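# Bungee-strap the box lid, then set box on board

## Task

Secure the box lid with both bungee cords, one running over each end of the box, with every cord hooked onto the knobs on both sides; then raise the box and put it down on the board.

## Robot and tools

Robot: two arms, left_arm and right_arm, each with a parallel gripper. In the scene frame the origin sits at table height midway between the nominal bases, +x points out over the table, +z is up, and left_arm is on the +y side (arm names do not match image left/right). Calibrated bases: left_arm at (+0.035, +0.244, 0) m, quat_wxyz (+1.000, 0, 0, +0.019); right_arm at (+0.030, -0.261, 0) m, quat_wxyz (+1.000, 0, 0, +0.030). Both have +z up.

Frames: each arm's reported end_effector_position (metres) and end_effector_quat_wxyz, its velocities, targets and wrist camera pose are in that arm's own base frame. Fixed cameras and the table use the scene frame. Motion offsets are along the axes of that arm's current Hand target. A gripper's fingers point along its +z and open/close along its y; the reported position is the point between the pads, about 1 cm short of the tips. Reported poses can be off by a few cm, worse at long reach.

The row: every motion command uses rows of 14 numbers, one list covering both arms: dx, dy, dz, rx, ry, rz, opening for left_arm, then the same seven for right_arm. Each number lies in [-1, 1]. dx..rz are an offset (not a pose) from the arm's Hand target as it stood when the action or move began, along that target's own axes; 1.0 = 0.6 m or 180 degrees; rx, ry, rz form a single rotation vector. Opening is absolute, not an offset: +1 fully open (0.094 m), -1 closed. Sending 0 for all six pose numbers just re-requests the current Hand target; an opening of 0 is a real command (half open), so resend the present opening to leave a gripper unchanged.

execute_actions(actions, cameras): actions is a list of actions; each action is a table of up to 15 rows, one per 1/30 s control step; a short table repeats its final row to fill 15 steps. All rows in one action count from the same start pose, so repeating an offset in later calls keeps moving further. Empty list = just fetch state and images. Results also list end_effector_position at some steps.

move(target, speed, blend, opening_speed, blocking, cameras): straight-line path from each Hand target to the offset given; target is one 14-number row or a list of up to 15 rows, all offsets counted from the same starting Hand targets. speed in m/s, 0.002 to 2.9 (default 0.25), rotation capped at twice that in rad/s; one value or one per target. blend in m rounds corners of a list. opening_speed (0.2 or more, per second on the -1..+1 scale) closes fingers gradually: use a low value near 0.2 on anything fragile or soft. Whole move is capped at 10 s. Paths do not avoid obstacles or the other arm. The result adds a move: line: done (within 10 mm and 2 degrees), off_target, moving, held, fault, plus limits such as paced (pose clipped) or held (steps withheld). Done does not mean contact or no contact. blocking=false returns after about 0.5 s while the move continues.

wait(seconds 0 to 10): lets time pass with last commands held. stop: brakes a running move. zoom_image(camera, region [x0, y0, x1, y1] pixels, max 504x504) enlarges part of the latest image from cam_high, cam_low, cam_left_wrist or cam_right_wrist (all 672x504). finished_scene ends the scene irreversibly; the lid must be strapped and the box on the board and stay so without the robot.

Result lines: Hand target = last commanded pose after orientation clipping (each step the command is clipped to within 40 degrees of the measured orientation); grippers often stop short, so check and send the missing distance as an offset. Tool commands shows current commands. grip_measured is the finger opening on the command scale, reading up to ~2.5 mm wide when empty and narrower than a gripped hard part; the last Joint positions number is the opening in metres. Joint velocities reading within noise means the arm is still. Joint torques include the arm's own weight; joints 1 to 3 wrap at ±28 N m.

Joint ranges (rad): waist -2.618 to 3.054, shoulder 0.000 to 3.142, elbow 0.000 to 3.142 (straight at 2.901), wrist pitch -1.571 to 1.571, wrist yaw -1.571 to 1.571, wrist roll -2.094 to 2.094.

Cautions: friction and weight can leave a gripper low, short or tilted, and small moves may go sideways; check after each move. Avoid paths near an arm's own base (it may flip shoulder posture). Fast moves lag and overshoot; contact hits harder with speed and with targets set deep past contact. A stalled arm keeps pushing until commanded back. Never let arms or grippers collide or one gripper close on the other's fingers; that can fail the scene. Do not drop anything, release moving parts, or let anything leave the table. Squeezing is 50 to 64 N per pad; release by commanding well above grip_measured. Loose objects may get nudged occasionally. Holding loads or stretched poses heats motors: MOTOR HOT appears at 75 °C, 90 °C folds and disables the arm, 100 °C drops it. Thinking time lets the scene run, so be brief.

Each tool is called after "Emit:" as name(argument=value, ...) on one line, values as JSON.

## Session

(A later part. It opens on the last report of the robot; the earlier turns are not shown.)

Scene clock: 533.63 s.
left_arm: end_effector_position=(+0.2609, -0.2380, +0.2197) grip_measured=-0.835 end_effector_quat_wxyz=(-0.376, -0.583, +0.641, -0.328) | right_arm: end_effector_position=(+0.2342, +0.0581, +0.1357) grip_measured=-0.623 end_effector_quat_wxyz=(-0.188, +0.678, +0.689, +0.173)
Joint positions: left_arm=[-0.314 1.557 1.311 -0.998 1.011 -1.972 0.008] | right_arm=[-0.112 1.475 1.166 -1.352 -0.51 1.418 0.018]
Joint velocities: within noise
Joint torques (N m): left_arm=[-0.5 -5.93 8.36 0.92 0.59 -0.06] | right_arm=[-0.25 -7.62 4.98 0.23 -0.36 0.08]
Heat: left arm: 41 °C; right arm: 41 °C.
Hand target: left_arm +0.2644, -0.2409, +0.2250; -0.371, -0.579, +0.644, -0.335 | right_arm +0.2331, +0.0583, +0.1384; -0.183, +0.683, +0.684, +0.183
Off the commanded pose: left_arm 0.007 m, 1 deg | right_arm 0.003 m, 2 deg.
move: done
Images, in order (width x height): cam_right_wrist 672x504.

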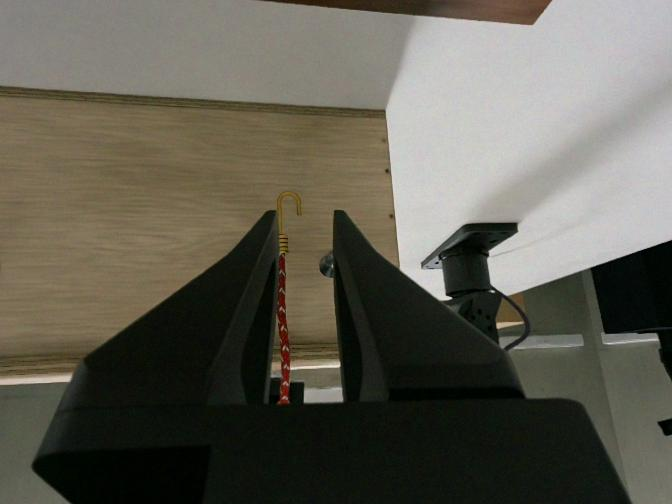

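Emit:
move(target=[0, 0, 0, 0, 0, 0, -1, 0.0792, 0.0192, 0.1029, 0, 0, 0, -0.36], speed=0.12, cameras=["cam_right_wrist"])

Emit:
zoom_image(camera="cam_right_wrist", region=[220, 120, 390, 290])

Scene clock: 540.73 s.
left_arm: end_effector_position=(+0.2609, -0.2380, +0.2197) grip_measured=-0.835 end_effector_quat_wxyz=(-0.376, -0.583, +0.641, -0.328) | right_arm: end_effector_position=(+0.2466, +0.1296, +0.1116) grip_measured=-0.363 end_effector_quat_wxyz=(-0.183, +0.679, +0.686, +0.186)
Joint positions: left_arm=[-0.314 1.557 1.311 -0.998 1.011 -1.973 0.008] | right_arm=[0.173 1.472 1.063 -1.06 -0.519 1.761 0.03]
Joint velocities: within noise
Joint torques (N m): left_arm=[-0.49 -5.93 8.32 0.92 0.6 -0.07] | right_arm=[0.72 -5.75 5.24 0.63 -0.21 0.09]
Heat: left arm: 41 °C; right arm: 40 °C.
Hand target: left_arm +0.2644, -0.2409, +0.2250; -0.371, -0.579, +0.644, -0.335 | right_arm +0.2446, +0.1302, +0.1087; -0.183, +0.683, +0.683, +0.183
Off the commanded pose: left_arm 0.007 m, 1 deg | right_arm 0.004 m, 1 deg.
move: done
Images, in order (width x height): cam_right_wrist 672x504.

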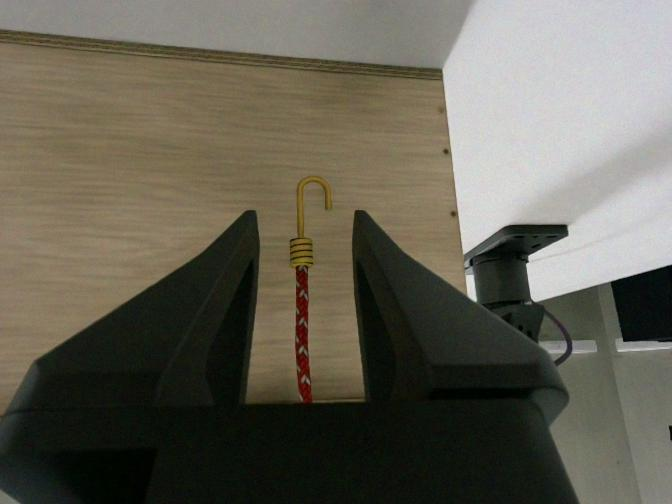

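Scaled by 2.965.

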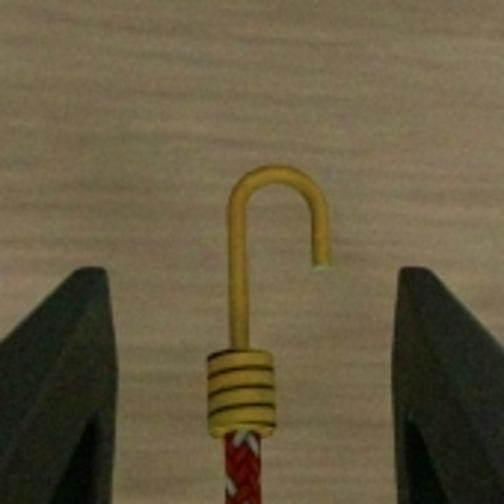

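Emit:
move(target=[0, 0, 0, 0, 0, 0, -1, 0.0472, 0.0028, 0.0380, 0, 0, 0, -0.36], speed=0.08, cameras=["cam_right_wrist"])

Emit:
zoom_image(camera="cam_right_wrist", region=[220, 120, 390, 290])

Scene clock: 546.70 s.
left_arm: end_effector_position=(+0.2609, -0.2380, +0.2197) grip_measured=-0.835 end_effector_quat_wxyz=(-0.376, -0.583, +0.641, -0.328) | right_arm: end_effector_position=(+0.2490, +0.1668, +0.1123) grip_measured=-0.363 end_effector_quat_wxyz=(-0.181, +0.676, +0.687, +0.196)
Joint positions: left_arm=[-0.314 1.557 1.311 -0.998 1.011 -1.973 0.008] | right_arm=[0.309 1.478 1.063 -0.958 -0.505 1.915 0.03]
Joint velocities: within noise
Joint torques (N m): left_arm=[-0.49 -5.94 8.36 0.92 0.6 -0.06] | right_arm=[0.68 -4.22 4.98 0.85 -0.15 0.1]
Heat: left arm: 41 °C; right arm: 40 °C.
Hand target: left_arm +0.2644, -0.2409, +0.2250; -0.371, -0.579, +0.644, -0.335 | right_arm +0.2463, +0.1662, +0.1032; -0.183, +0.683, +0.683, +0.183
Off the commanded pose: left_arm 0.007 m, 1 deg | right_arm 0.010 m, 2 deg.
move: done
Images, in order (width x height): cam_right_wrist 672x504.

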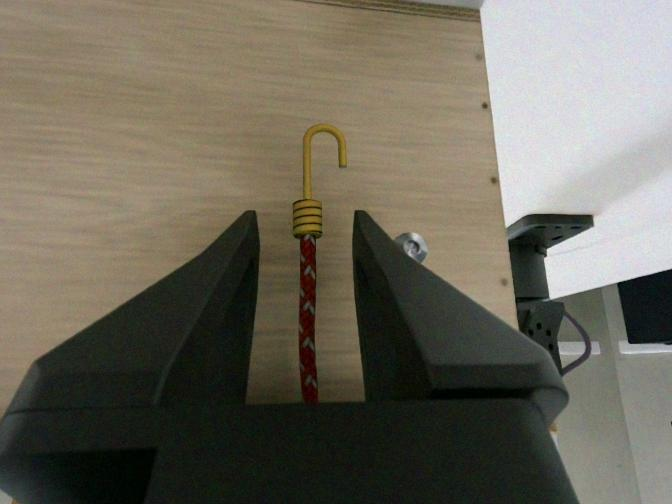

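Scaled by 2.965.

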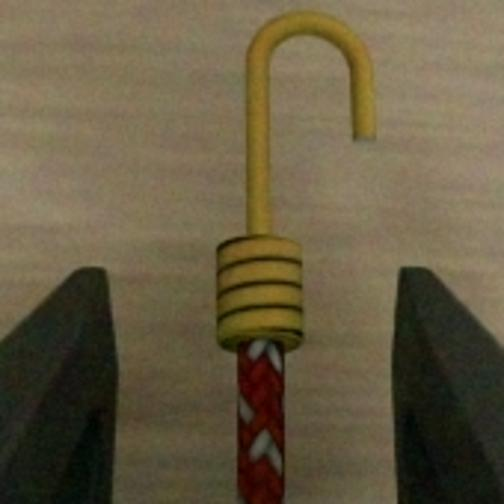

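Emit:
move(target=[0, 0, 0, 0, 0, 0, -1, 0, 0, 0, 0, 0, 0, -1], speed=0.05, opening_speed=0.6, cameras=["cam_right_wrist"])

Emit:
zoom_image(camera="cam_right_wrist", region=[220, 120, 450, 290])

Scene clock: 550.30 s.
left_arm: end_effector_position=(+0.2609, -0.2380, +0.2197) grip_measured=-0.835 end_effector_quat_wxyz=(-0.376, -0.583, +0.641, -0.328) | right_arm: end_effector_position=(+0.2491, +0.1668, +0.1123) grip_measured=-0.850 end_effector_quat_wxyz=(-0.180, +0.676, +0.687, +0.196)
Joint positions: left_arm=[-0.314 1.557 1.311 -0.998 1.011 -1.973 0.008] | right_arm=[0.309 1.478 1.063 -0.958 -0.505 1.916 0.007]
Joint velocities: within noise
Joint torques (N m): left_arm=[-0.5 -5.96 8.35 0.92 0.6 -0.06] | right_arm=[0.68 -4.23 5 0.83 -0.15 0.07]
Heat: left arm: 41 °C; right arm: 39 °C.
Hand target: left_arm +0.2644, -0.2409, +0.2250; -0.371, -0.579, +0.644, -0.335 | right_arm +0.2463, +0.1662, +0.1032; -0.183, +0.683, +0.683, +0.183
Off the commanded pose: left_arm 0.007 m, 1 deg | right_arm 0.010 m, 2 deg.
move: done
Images, in order (width x height): cam_right_wrist 672x504.

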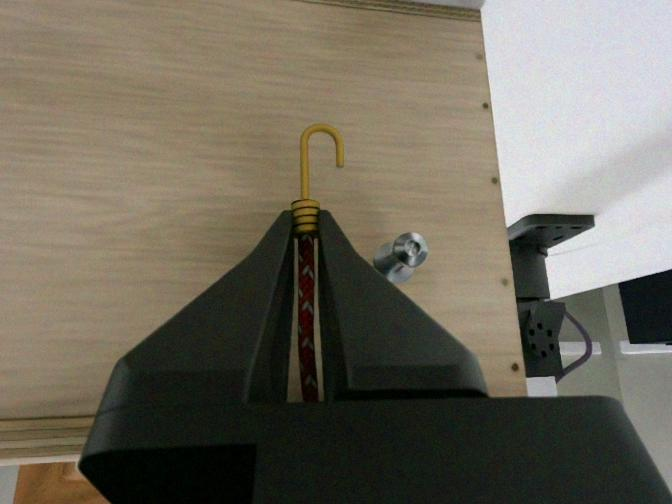

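Scaled by 2.191.

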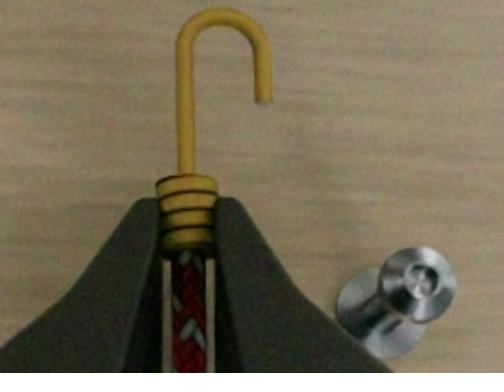

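Emit:
move(target=[0, 0, 0, 0, 0, 0, -1, 0.0103, 0, -0.0338, 0, 0.0667, 0, -1], speed=0.06, cameras=["cam_right_wrist"])

Emit:
zoom_image(camera="cam_right_wrist", region=[220, 120, 450, 290])

Scene clock: 573.93 s.
left_arm: end_effector_position=(+0.2609, -0.2380, +0.2197) grip_measured=-0.835 end_effector_quat_wxyz=(-0.376, -0.583, +0.641, -0.328) | right_arm: end_effector_position=(+0.2499, +0.1628, +0.1228) grip_measured=-0.851 end_effector_quat_wxyz=(-0.251, +0.662, +0.660, +0.250)
Joint positions: left_arm=[-0.314 1.557 1.311 -0.998 1.011 -1.973 0.008] | right_arm=[0.194 1.478 1.031 -0.956 -0.707 1.829 0.007]
Joint velocities: within noise
Joint torques (N m): left_arm=[-0.49 -5.93 8.36 0.92 0.6 -0.07] | right_arm=[-0.35 -6.95 5.27 0.62 -0.45 -0.14]
Heat: left arm: 41 °C; right arm: 38 °C.
Hand target: left_arm +0.2644, -0.2409, +0.2250; -0.371, -0.579, +0.644, -0.335 | right_arm +0.2463, +0.1614, +0.1238; -0.254, +0.660, +0.660, +0.253
Off the commanded pose: left_arm 0.007 m, 1 deg | right_arm 0.004 m, 1 deg.
move: done
Images, in order (width x height): cam_right_wrist 672x504.

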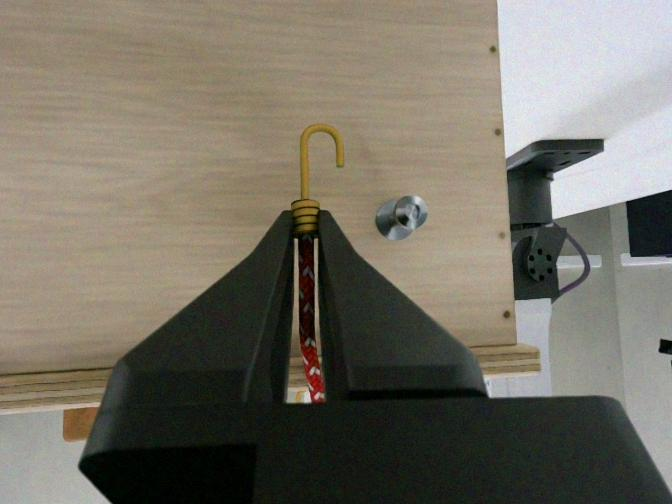

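Scaled by 2.191.

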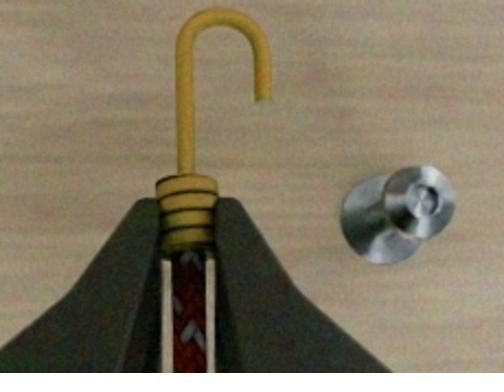

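Emit:
execute_actions(actions=[], cameras=["cam_high", "cam_right_wrist", "cam_left_wrist"])

Scene clock: 591.23 s.
left_arm: end_effector_position=(+0.2609, -0.2380, +0.2197) grip_measured=-0.835 end_effector_quat_wxyz=(-0.376, -0.583, +0.641, -0.328) | right_arm: end_effector_position=(+0.2499, +0.1629, +0.1229) grip_measured=-0.851 end_effector_quat_wxyz=(-0.251, +0.662, +0.661, +0.250)
Joint positions: left_arm=[-0.314 1.557 1.311 -0.998 1.011 -1.973 0.008] | right_arm=[0.194 1.478 1.031 -0.956 -0.708 1.828 0.007]
Joint velocities: within noise
Joint torques (N m): left_arm=[-0.49 -5.91 8.38 0.93 0.59 -0.06] | right_arm=[-0.34 -6.95 5.27 0.62 -0.43 -0.15]
Heat: left arm: 41 °C; right arm: 38 °C.
Hand target: left_arm +0.2644, -0.2409, +0.2250; -0.371, -0.579, +0.644, -0.335 | right_arm +0.2463, +0.1614, +0.1238; -0.253, +0.660, +0.661, +0.253
Tool commands: left_gripper/opening=-1.0 right_gripper/opening=-1.0
Off the commanded pose: left_arm 0.007 m, 1 deg | right_arm 0.004 m, 1 deg.
Images, in order (width x height): cam_high 672x504, cam_left_wrist 672x504, cam_right_wrist 672x504.

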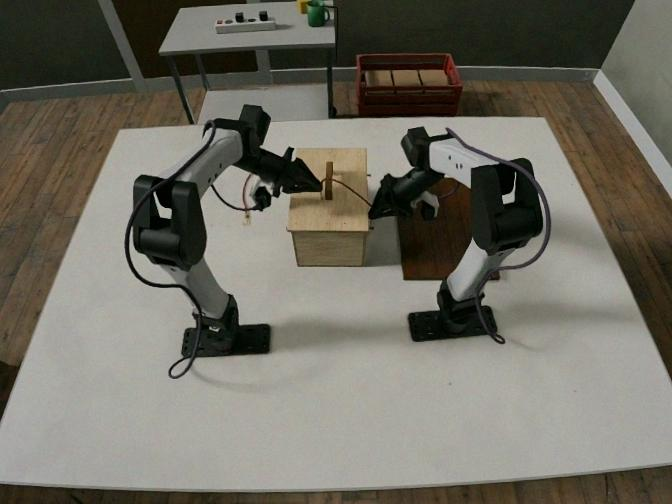

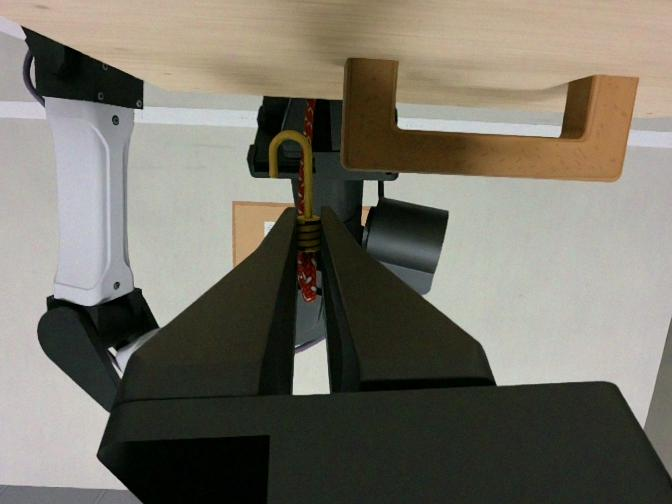

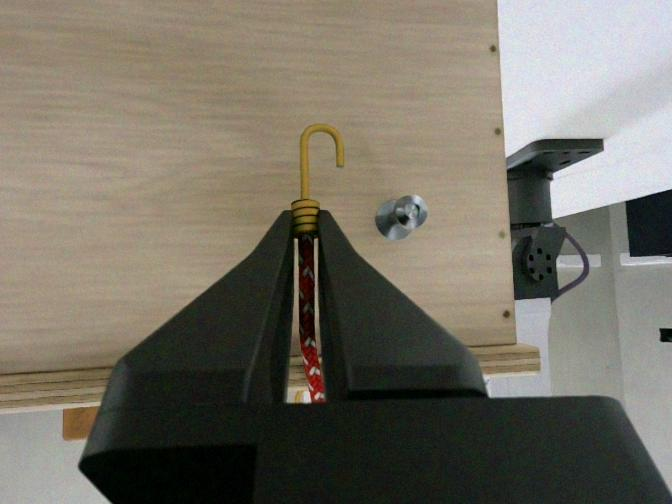

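Emit:
move(target=[0,0,0,0,0,0,-1,0.0115,0,-0.0128,0,0,0,-1], speed=0.05, cameras=["cam_right_wrist"])

Scene clock: 593.33 s.
left_arm: end_effector_position=(+0.2609, -0.2380, +0.2197) grip_measured=-0.835 end_effector_quat_wxyz=(-0.376, -0.583, +0.641, -0.328) | right_arm: end_effector_position=(+0.2428, +0.1615, +0.1218) grip_measured=-0.851 end_effector_quat_wxyz=(-0.260, +0.667, +0.657, +0.236)
Joint positions: left_arm=[-0.314 1.557 1.311 -0.998 1.011 -1.973 0.008] | right_arm=[0.194 1.478 1.031 -0.992 -0.708 1.828 0.007]
Joint velocities: within noise
Joint torques (N m): left_arm=[-0.5 -5.94 8.36 0.91 0.59 -0.06] | right_arm=[-0.34 -7.73 8.2 0.46 -0.44 -0.14]
Heat: left arm: 41 °C; right arm: 38 °C.
Hand target: left_arm +0.2644, -0.2409, +0.2250; -0.371, -0.579, +0.644, -0.335 | right_arm +0.2462, +0.1614, +0.1341; -0.254, +0.660, +0.660, +0.253
Off the commanded pose: left_arm 0.007 m, 1 deg | right_arm 0.013 m, 2 deg.
move: off_target (right_arm)
Images, in order (width x height): cam_right_wrist 672x504.

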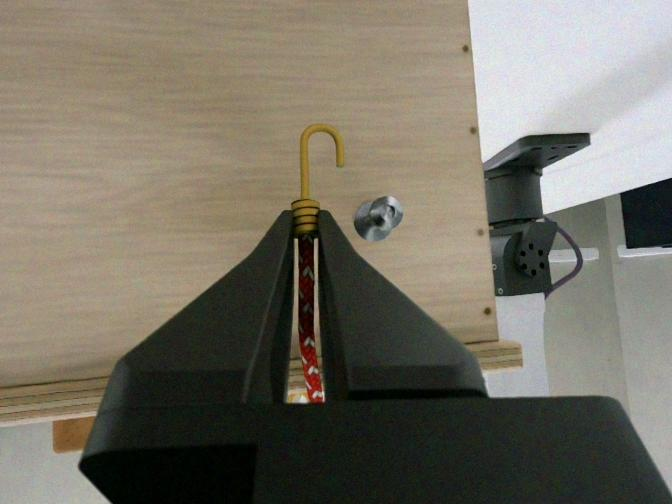

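Emit:
move(target=[0,0,0,0,0,0,-1,0.0100,0.003,-0.0111,0,0,0,-1], speed=0.08, cameras=["cam_right_wrist"])

Scene clock: 595.90 s.
left_arm: end_effector_position=(+0.2610, -0.2380, +0.2198) grip_measured=-0.835 end_effector_quat_wxyz=(-0.376, -0.583, +0.641, -0.328) | right_arm: end_effector_position=(+0.2421, +0.1614, +0.1282) grip_measured=-0.851 end_effector_quat_wxyz=(-0.263, +0.668, +0.656, +0.232)
Joint positions: left_arm=[-0.314 1.557 1.311 -0.997 1.011 -1.973 0.008] | right_arm=[0.194 1.478 1.058 -1.029 -0.708 1.827 0.007]
Joint velocities: within noise
Joint torques (N m): left_arm=[-0.51 -5.94 8.38 0.92 0.6 -0.07] | right_arm=[-0.42 -7.61 9.11 0.46 -0.43 -0.14]
Heat: left arm: 41 °C; right arm: 38 °C.
Hand target: left_arm +0.2644, -0.2409, +0.2251; -0.371, -0.579, +0.644, -0.335 | right_arm +0.2480, +0.1614, +0.1431; -0.254, +0.660, +0.660, +0.253
Off the commanded pose: left_arm 0.007 m, 1 deg | right_arm 0.016 m, 3 deg.
move: off_target (right_arm)
Images, in order (width x height): cam_right_wrist 672x504.

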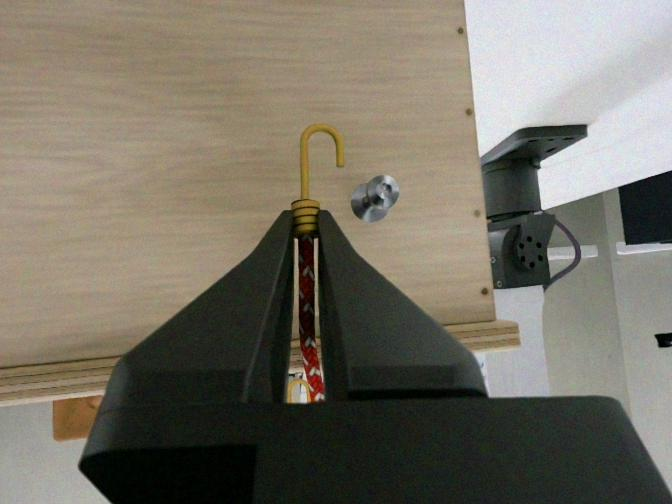

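Emit:
move(target=[0,0,0,0,0,0,-1,0.0050,0.000,-0.0055,0,0,0,-1], speed=0.08, cameras=["cam_right_wrist"])

Scene clock: 597.97 s.
left_arm: end_effector_position=(+0.2610, -0.2380, +0.2198) grip_measured=-0.835 end_effector_quat_wxyz=(-0.376, -0.583, +0.641, -0.328) | right_arm: end_effector_position=(+0.2422, +0.1614, +0.1319) grip_measured=-0.851 end_effector_quat_wxyz=(-0.263, +0.668, +0.656, +0.231)
Joint positions: left_arm=[-0.314 1.557 1.311 -0.997 1.011 -1.973 0.008] | right_arm=[0.194 1.478 1.073 -1.047 -0.708 1.827 0.007]
Joint velocities: within noise
Joint torques (N m): left_arm=[-0.5 -5.93 8.36 0.92 0.59 -0.06] | right_arm=[-0.42 -7.83 9.18 0.56 -0.43 -0.14]
Heat: left arm: 41 °C; right arm: 38 °C.
Hand target: left_arm +0.2644, -0.2409, +0.2251; -0.371, -0.579, +0.644, -0.335 | right_arm +0.2480, +0.1614, +0.1475; -0.254, +0.660, +0.661, +0.253
Off the commanded pose: left_arm 0.007 m, 1 deg | right_arm 0.017 m, 3 deg.
move: off_target (right_arm)
Images, in order (width x height): cam_right_wrist 672x504.

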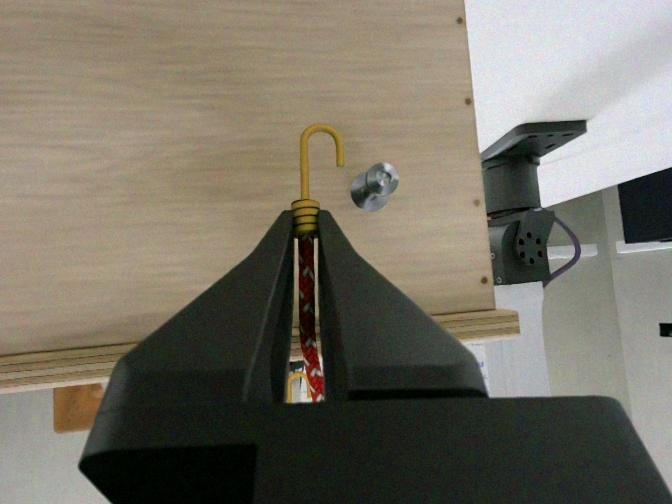

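Emit:
move(target=[0,0,0,0,0,0,-1,-0.0038,-0.018,0.0134,0,0,0,-1], speed=0.05, cameras=["cam_right_wrist"])

Scene clock: 608.53 s.
left_arm: end_effector_position=(+0.2610, -0.2380, +0.2198) grip_measured=-0.835 end_effector_quat_wxyz=(-0.376, -0.583, +0.641, -0.328) | right_arm: end_effector_position=(+0.2404, +0.1629, +0.1363) grip_measured=-0.851 end_effector_quat_wxyz=(-0.254, +0.662, +0.661, +0.246)
Joint positions: left_arm=[-0.314 1.557 1.311 -0.997 1.011 -1.973 0.008] | right_arm=[0.2 1.442 1.054 -1.024 -0.708 1.831 0.007]
Joint velocities: within noise
Joint torques (N m): left_arm=[-0.49 -5.96 8.36 0.91 0.6 -0.06] | right_arm=[0.83 -7.73 5.37 0.69 -0.4 0.1]
Heat: left arm: 41 °C; right arm: 39 °C.
Hand target: left_arm +0.2644, -0.2409, +0.2251; -0.371, -0.579, +0.644, -0.335 | right_arm +0.2372, +0.1651, +0.1399; -0.254, +0.660, +0.660, +0.253
Off the commanded pose: left_arm 0.007 m, 1 deg | right_arm 0.005 m, 1 deg.
move: done
Images, in order (width x height): cam_right_wrist 672x504.

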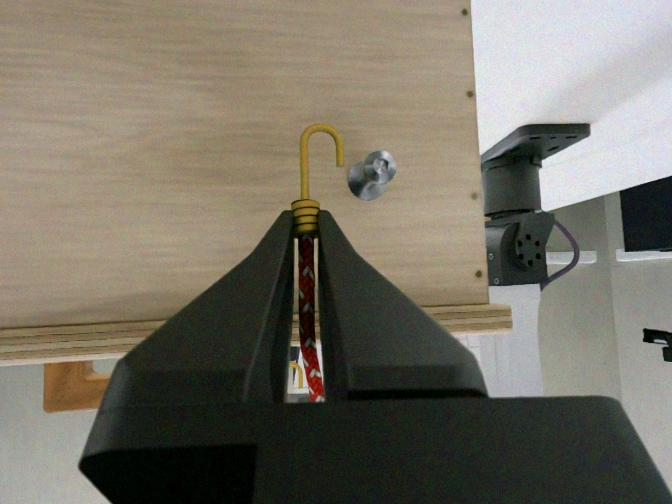

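Emit:
move(target=[0,0,0,0,0,0,-1,-0.0089,0.0,0.0099,0,0,0,-1], speed=0.05, cameras=["cam_right_wrist"])

Scene clock: 610.43 s.
left_arm: end_effector_position=(+0.2610, -0.2380, +0.2198) grip_measured=-0.835 end_effector_quat_wxyz=(-0.376, -0.583, +0.641, -0.328) | right_arm: end_effector_position=(+0.2403, +0.1629, +0.1296) grip_measured=-0.851 end_effector_quat_wxyz=(-0.253, +0.661, +0.661, +0.247)
Joint positions: left_arm=[-0.314 1.557 1.311 -0.997 1.011 -1.973 0.008] | right_arm=[0.2 1.442 1.027 -0.991 -0.708 1.832 0.007]
Joint velocities: within noise
Joint torques (N m): left_arm=[-0.5 -5.94 8.35 0.92 0.6 -0.07] | right_arm=[0.83 -7.24 5.33 0.78 -0.4 0.08]
Heat: left arm: 41 °C; right arm: 39 °C.
Hand target: left_arm +0.2644, -0.2409, +0.2251; -0.371, -0.579, +0.644, -0.335 | right_arm +0.2372, +0.1651, +0.1320; -0.254, +0.660, +0.660, +0.253
Off the commanded pose: left_arm 0.007 m, 1 deg | right_arm 0.004 m, 1 deg.
move: done
Images, in order (width x height): cam_right_wrist 672x504.

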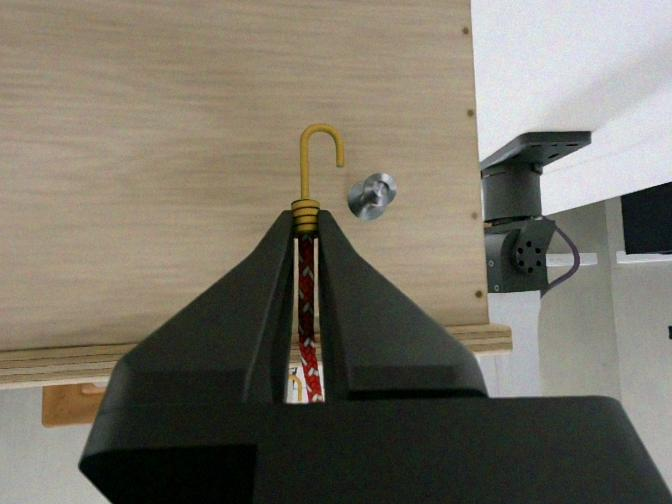

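Emit:
move(target=[0,0,0,0,0,0,-1,0.0045,-0.010,-0.0038,0,0,0,-1], speed=0.05, cameras=["cam_right_wrist"])

Scene clock: 614.47 s.
left_arm: end_effector_position=(+0.2610, -0.2380, +0.2198) grip_measured=-0.835 end_effector_quat_wxyz=(-0.376, -0.583, +0.641, -0.328) | right_arm: end_effector_position=(+0.2371, +0.1641, +0.1330) grip_measured=-0.851 end_effector_quat_wxyz=(-0.251, +0.659, +0.662, +0.252)
Joint positions: left_arm=[-0.314 1.557 1.311 -0.997 1.011 -1.973 0.008] | right_arm=[0.207 1.419 1.019 -0.99 -0.708 1.84 0.007]
Joint velocities: within noise
Joint torques (N m): left_arm=[-0.5 -5.93 8.36 0.92 0.59 -0.07] | right_arm=[0.85 -7.43 5.33 0.67 -0.38 0.04]
Heat: left arm: 41 °C; right arm: 39 °C.
Hand target: left_arm +0.2644, -0.2409, +0.2251; -0.371, -0.579, +0.644, -0.335 | right_arm +0.2313, +0.1656, +0.1356; -0.253, +0.660, +0.661, +0.253
Off the commanded pose: left_arm 0.007 m, 1 deg | right_arm 0.007 m, 0 deg.
move: done
Images, in order (width x height): cam_right_wrist 672x504.

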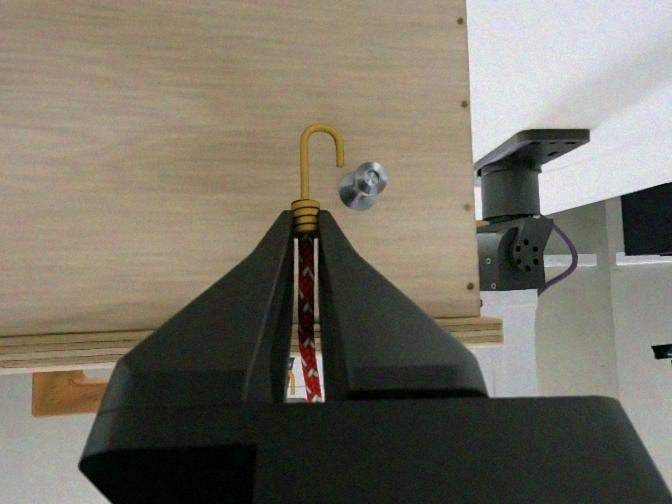

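Emit:
move(target=[0,0,0,0,0,0,-1,0.0008,-0.0215,0.0016,0,0,0,-1], speed=0.04, cameras=["cam_right_wrist"])

Scene clock: 618.97 s.
left_arm: end_effector_position=(+0.2610, -0.2380, +0.2198) grip_measured=-0.835 end_effector_quat_wxyz=(-0.376, -0.583, +0.641, -0.328) | right_arm: end_effector_position=(+0.2229, +0.1656, +0.1335) grip_measured=-0.851 end_effector_quat_wxyz=(-0.253, +0.659, +0.662, +0.251)
Joint positions: left_arm=[-0.314 1.557 1.311 -0.997 1.011 -1.973 0.008] | right_arm=[0.224 1.364 0.974 -0.989 -0.708 1.862 0.007]
Joint velocities: within noise
Joint torques (N m): left_arm=[-0.47 -5.91 8.35 0.92 0.59 -0.07] | right_arm=[0.81 -6.72 5.34 0.74 -0.35 0.09]
Heat: left arm: 41 °C; right arm: 39 °C.
Hand target: left_arm +0.2644, -0.2409, +0.2251; -0.371, -0.579, +0.644, -0.335 | right_arm +0.2183, +0.1666, +0.1350; -0.254, +0.660, +0.661, +0.253
Off the commanded pose: left_arm 0.007 m, 1 deg | right_arm 0.005 m, 0 deg.
move: done
Images, in order (width x height): cam_right_wrist 672x504.

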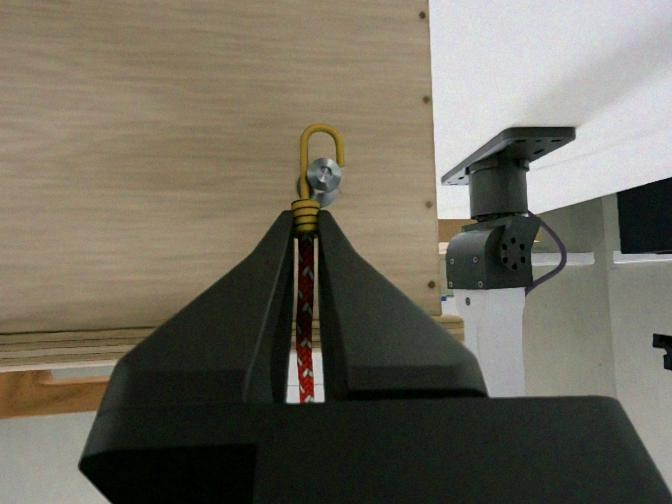

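Emit:
zoom_image(camera="cam_right_wrist", region=[250, 90, 400, 260])

Scaled by 2.965.

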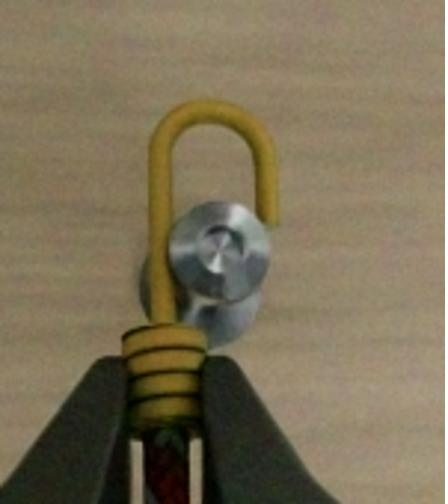

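Emit:
move(target=[0,0,0,0,0,0,-1,0.0105,0.0,-0.0130,0,0,0,-1], speed=0.05, cameras=["cam_right_wrist"])

Emit:
zoom_image(camera="cam_right_wrist", region=[250, 90, 400, 260])

Scene clock: 624.57 s.
left_arm: end_effector_position=(+0.2610, -0.2380, +0.2198) grip_measured=-0.835 end_effector_quat_wxyz=(-0.376, -0.583, +0.641, -0.328) | right_arm: end_effector_position=(+0.2217, +0.1653, +0.1344) grip_measured=-0.851 end_effector_quat_wxyz=(-0.253, +0.660, +0.662, +0.251)
Joint positions: left_arm=[-0.314 1.557 1.311 -0.997 1.011 -1.973 0.008] | right_arm=[0.224 1.359 0.974 -0.995 -0.708 1.863 0.007]
Joint velocities: within noise
Joint torques (N m): left_arm=[-0.49 -5.91 8.35 0.92 0.59 -0.06] | right_arm=[0.68 -6.78 8.42 0.37 -0.36 0.05]
Heat: left arm: 41 °C; right arm: 39 °C.
Hand target: left_arm +0.2644, -0.2409, +0.2251; -0.371, -0.579, +0.644, -0.335 | right_arm +0.2183, +0.1661, +0.1451; -0.254, +0.660, +0.661, +0.253
Off the commanded pose: left_arm 0.007 m, 1 deg | right_arm 0.011 m, 0 deg.
move: off_target (right_arm)
Images, in order (width x height): cam_right_wrist 672x504.

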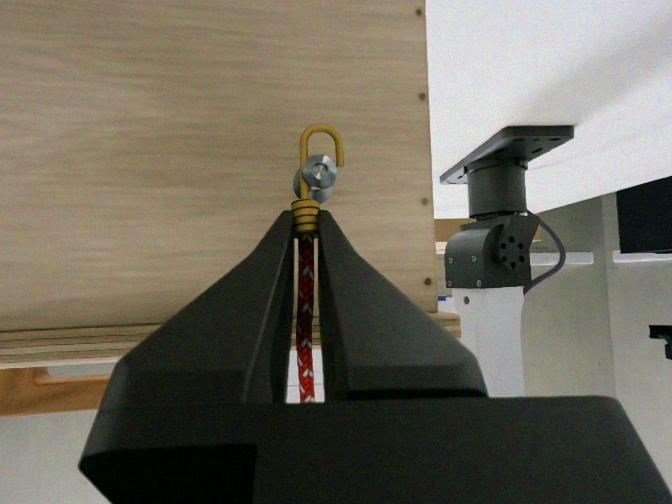

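Scaled by 2.965.

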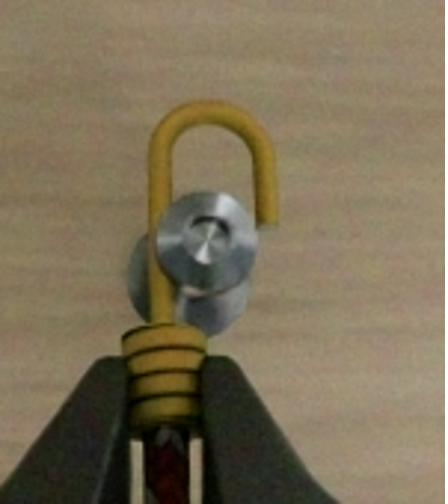

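Emit:
move(target=[0,0,0,0,0,0,-1,0.0067,0.005,-0.0075,0,0,0,-1], speed=0.05, cameras=["cam_right_wrist"])

Emit:
zoom_image(camera="cam_right_wrist", region=[250, 90, 400, 260])

Scene clock: 626.97 s.
left_arm: end_effector_position=(+0.2610, -0.2380, +0.2198) grip_measured=-0.835 end_effector_quat_wxyz=(-0.376, -0.583, +0.641, -0.328) | right_arm: end_effector_position=(+0.2214, +0.1652, +0.1399) grip_measured=-0.851 end_effector_quat_wxyz=(-0.255, +0.660, +0.661, +0.249)
Joint positions: left_arm=[-0.314 1.557 1.311 -0.997 1.011 -1.973 0.008] | right_arm=[0.224 1.359 0.997 -1.023 -0.708 1.863 0.007]
Joint velocities: within noise
Joint torques (N m): left_arm=[-0.5 -5.93 8.36 0.91 0.59 -0.06] | right_arm=[0.42 -5.83 9.24 0.39 -0.37 0.02]
Heat: left arm: 41 °C; right arm: 39 °C.
Hand target: left_arm +0.2644, -0.2409, +0.2251; -0.371, -0.579, +0.644, -0.335 | right_arm +0.2214, +0.1661, +0.1512; -0.254, +0.660, +0.661, +0.253
Off the commanded pose: left_arm 0.007 m, 1 deg | right_arm 0.011 m, 1 deg.
move: off_target (right_arm)
Images, in order (width x height): cam_right_wrist 672x504.

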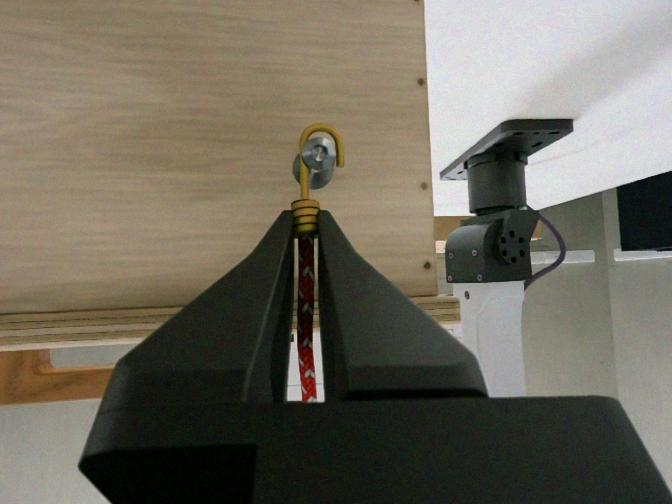

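Scaled by 2.965.

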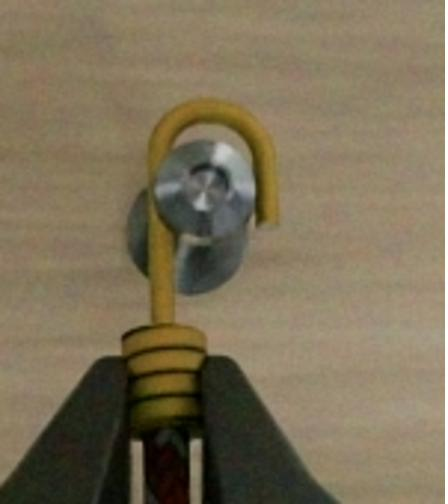

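Emit:
move(target=[0,0,0,0,0,0,-1,0.0100,0.005,-0.0112,0,0,0,-1], speed=0.05, cameras=["cam_right_wrist"])

Emit:
zoom_image(camera="cam_right_wrist", region=[250, 90, 400, 260])

Scene clock: 629.03 s.
left_arm: end_effector_position=(+0.2610, -0.2380, +0.2198) grip_measured=-0.835 end_effector_quat_wxyz=(-0.376, -0.583, +0.641, -0.328) | right_arm: end_effector_position=(+0.2225, +0.1633, +0.1458) grip_measured=-0.851 end_effector_quat_wxyz=(-0.249, +0.663, +0.662, +0.244)
Joint positions: left_arm=[-0.314 1.557 1.311 -0.997 1.011 -1.973 0.008] | right_arm=[0.224 1.359 1.028 -1.057 -0.692 1.863 0.007]
Joint velocities: within noise
Joint torques (N m): left_arm=[-0.49 -5.96 8.36 0.92 0.59 -0.06] | right_arm=[0.16 -4.93 10.26 0.38 -0.56 -0.01]
Heat: left arm: 41 °C; right arm: 39 °C.
Hand target: left_arm +0.2644, -0.2409, +0.2251; -0.371, -0.579, +0.644, -0.335 | right_arm +0.2243, +0.1660, +0.1602; -0.254, +0.660, +0.661, +0.253
Off the commanded pose: left_arm 0.007 m, 1 deg | right_arm 0.015 m, 1 deg.
move: off_target (right_arm)
Images, in order (width x height): cam_right_wrist 672x504.

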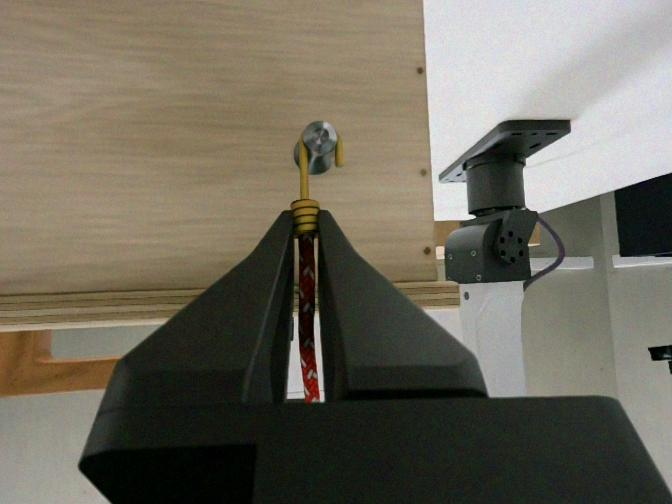

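Scaled by 2.965.

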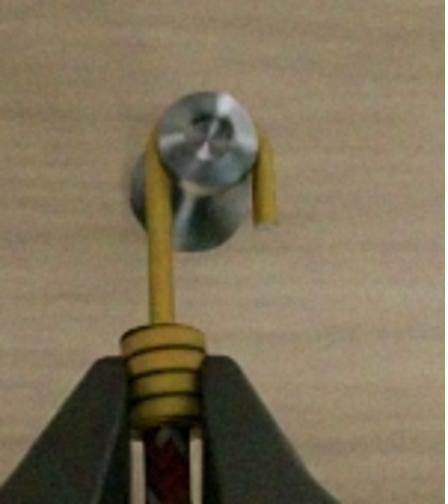

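Emit:
move(target=[0,0,0,0,0,0,-1,0.0055,0.003,-0.0060,0,0,0,-1], speed=0.05, cameras=["cam_right_wrist", "cam_left_wrist"])

Emit:
zoom_image(camera="cam_right_wrist", region=[250, 90, 400, 260])

Scene clock: 631.70 s.
left_arm: end_effector_position=(+0.2610, -0.2380, +0.2198) grip_measured=-0.835 end_effector_quat_wxyz=(-0.376, -0.583, +0.641, -0.328) | right_arm: end_effector_position=(+0.2222, +0.1616, +0.1489) grip_measured=-0.851 end_effector_quat_wxyz=(-0.245, +0.666, +0.663, +0.239)
Joint positions: left_arm=[-0.314 1.557 1.311 -0.997 1.011 -1.973 0.008] | right_arm=[0.224 1.359 1.046 -1.082 -0.68 1.863 0.007]
Joint velocities: within noise
Joint torques (N m): left_arm=[-0.51 -5.93 8.35 0.93 0.59 -0.06] | right_arm=[0.01 -4.33 10.8 0.42 -0.59 -0.04]
Heat: left arm: 41 °C; right arm: 40 °C.
Hand target: left_arm +0.2644, -0.2409, +0.2251; -0.371, -0.579, +0.644, -0.335 | right_arm +0.2262, +0.1661, +0.1651; -0.254, +0.660, +0.661, +0.253
Off the commanded pose: left_arm 0.007 m, 1 deg | right_arm 0.017 m, 2 deg.
move: off_target (right_arm)
Images, in order (width x height): cam_left_wrist 672x504, cam_right_wrist 672x504.

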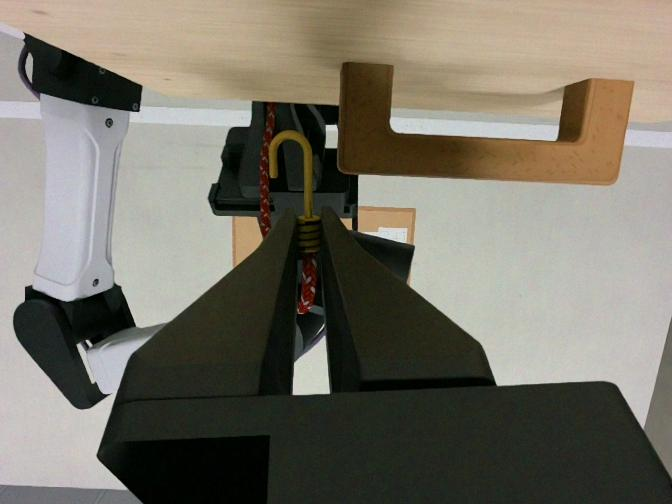

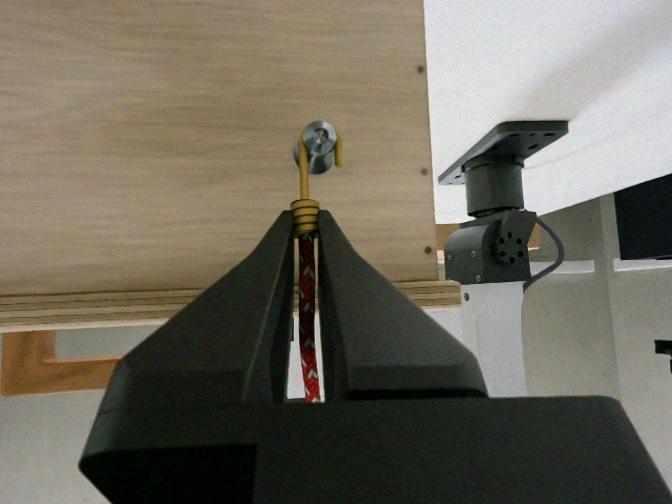

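Scaled by 2.965.

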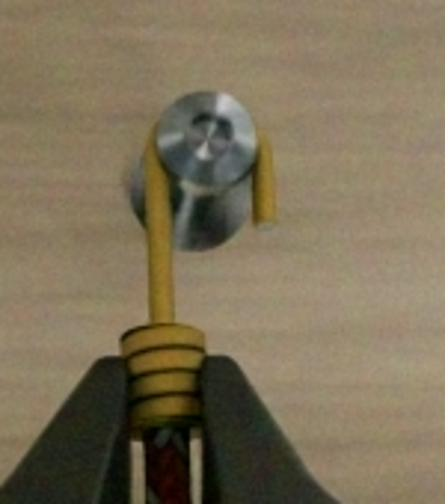

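Emit:
move(target=[0,0,0,0,0,0,-1,-0.0112,-0.002,0.0124,0,0,0,-1], speed=0.05, cameras=["cam_right_wrist", "cam_low"])

Emit:
zoom_image(camera="cam_right_wrist", region=[250, 90, 400, 260])

Scene clock: 638.13 s.
left_arm: end_effector_position=(+0.2610, -0.2380, +0.2198) grip_measured=-0.835 end_effector_quat_wxyz=(-0.376, -0.583, +0.641, -0.328) | right_arm: end_effector_position=(+0.2224, +0.1615, +0.1489) grip_measured=-0.851 end_effector_quat_wxyz=(-0.245, +0.666, +0.663, +0.239)
Joint positions: left_arm=[-0.314 1.557 1.311 -0.997 1.011 -1.973 0.008] | right_arm=[0.224 1.359 1.046 -1.081 -0.679 1.863 0.007]
Joint velocities: within noise
Joint torques (N m): left_arm=[-0.47 -5.93 8.38 0.92 0.59 -0.06] | right_arm=[0.08 -4.42 7.38 0.78 -0.64 -0.04]
Heat: left arm: 41 °C; right arm: 41 °C.
Hand target: left_arm +0.2644, -0.2409, +0.2251; -0.371, -0.579, +0.644, -0.335 | right_arm +0.2249, +0.1661, +0.1551; -0.254, +0.660, +0.661, +0.253
Off the commanded pose: left_arm 0.007 m, 1 deg | right_arm 0.008 m, 2 deg.
move: done
Images, in order (width x height): cam_low 672x504, cam_right_wrist 672x504.

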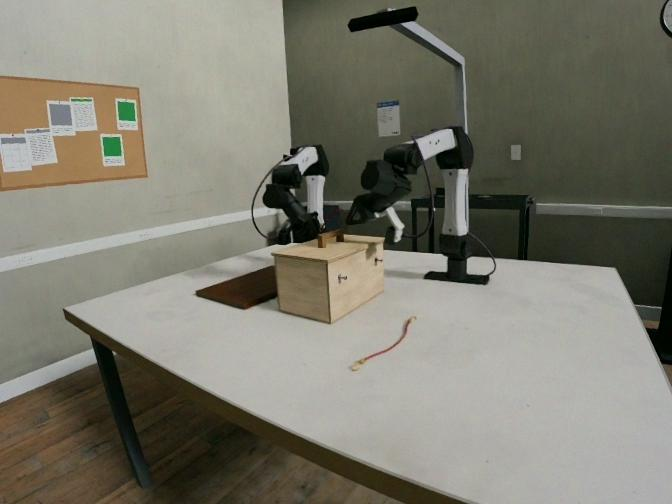

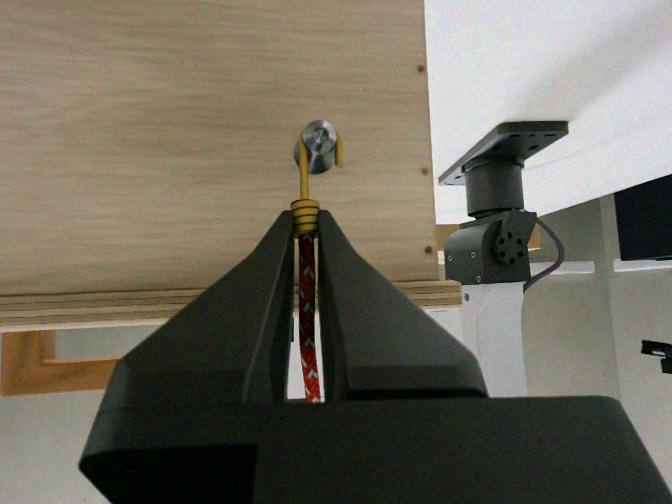

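Scaled by 2.965.

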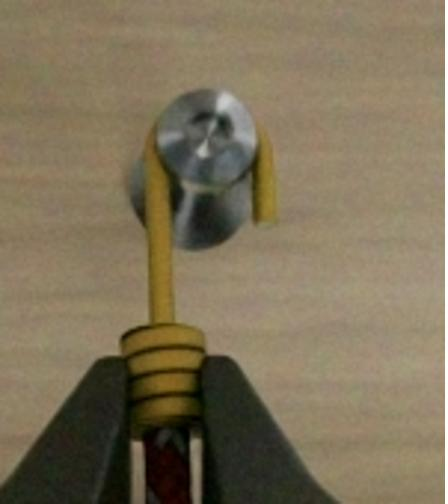

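Emit:
zoom_image(camera="cam_low", region=[220, 180, 440, 345])

Scaled by 2.291.

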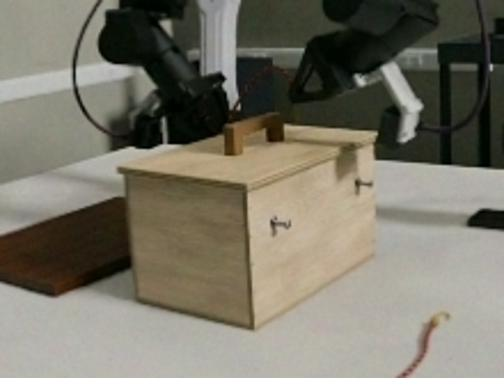

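Emit:
zoom_image(camera="cam_right_wrist", region=[285, 110, 355, 180])

Scaled by 7.200.

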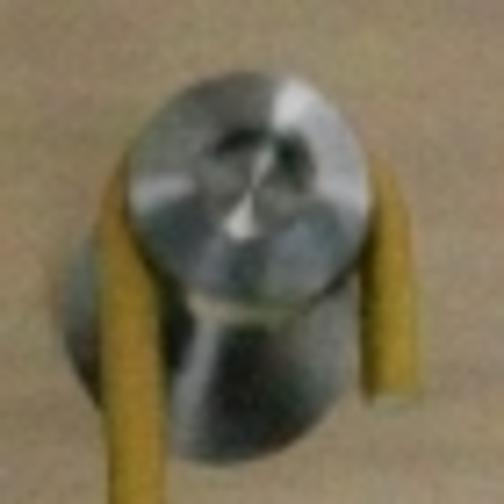

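Emit:
zoom_image(camera="cam_right_wrist", region=[0, 260, 480, 400])

Scaled by 1.050.

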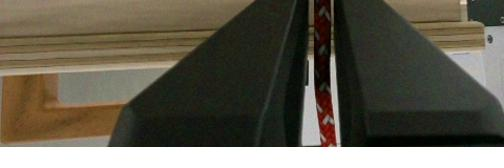

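Emit:
zoom_image(camera="cam_low", region=[325, 250, 400, 300])

Scaled by 6.720.

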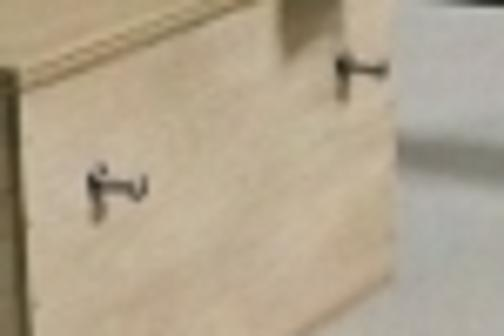

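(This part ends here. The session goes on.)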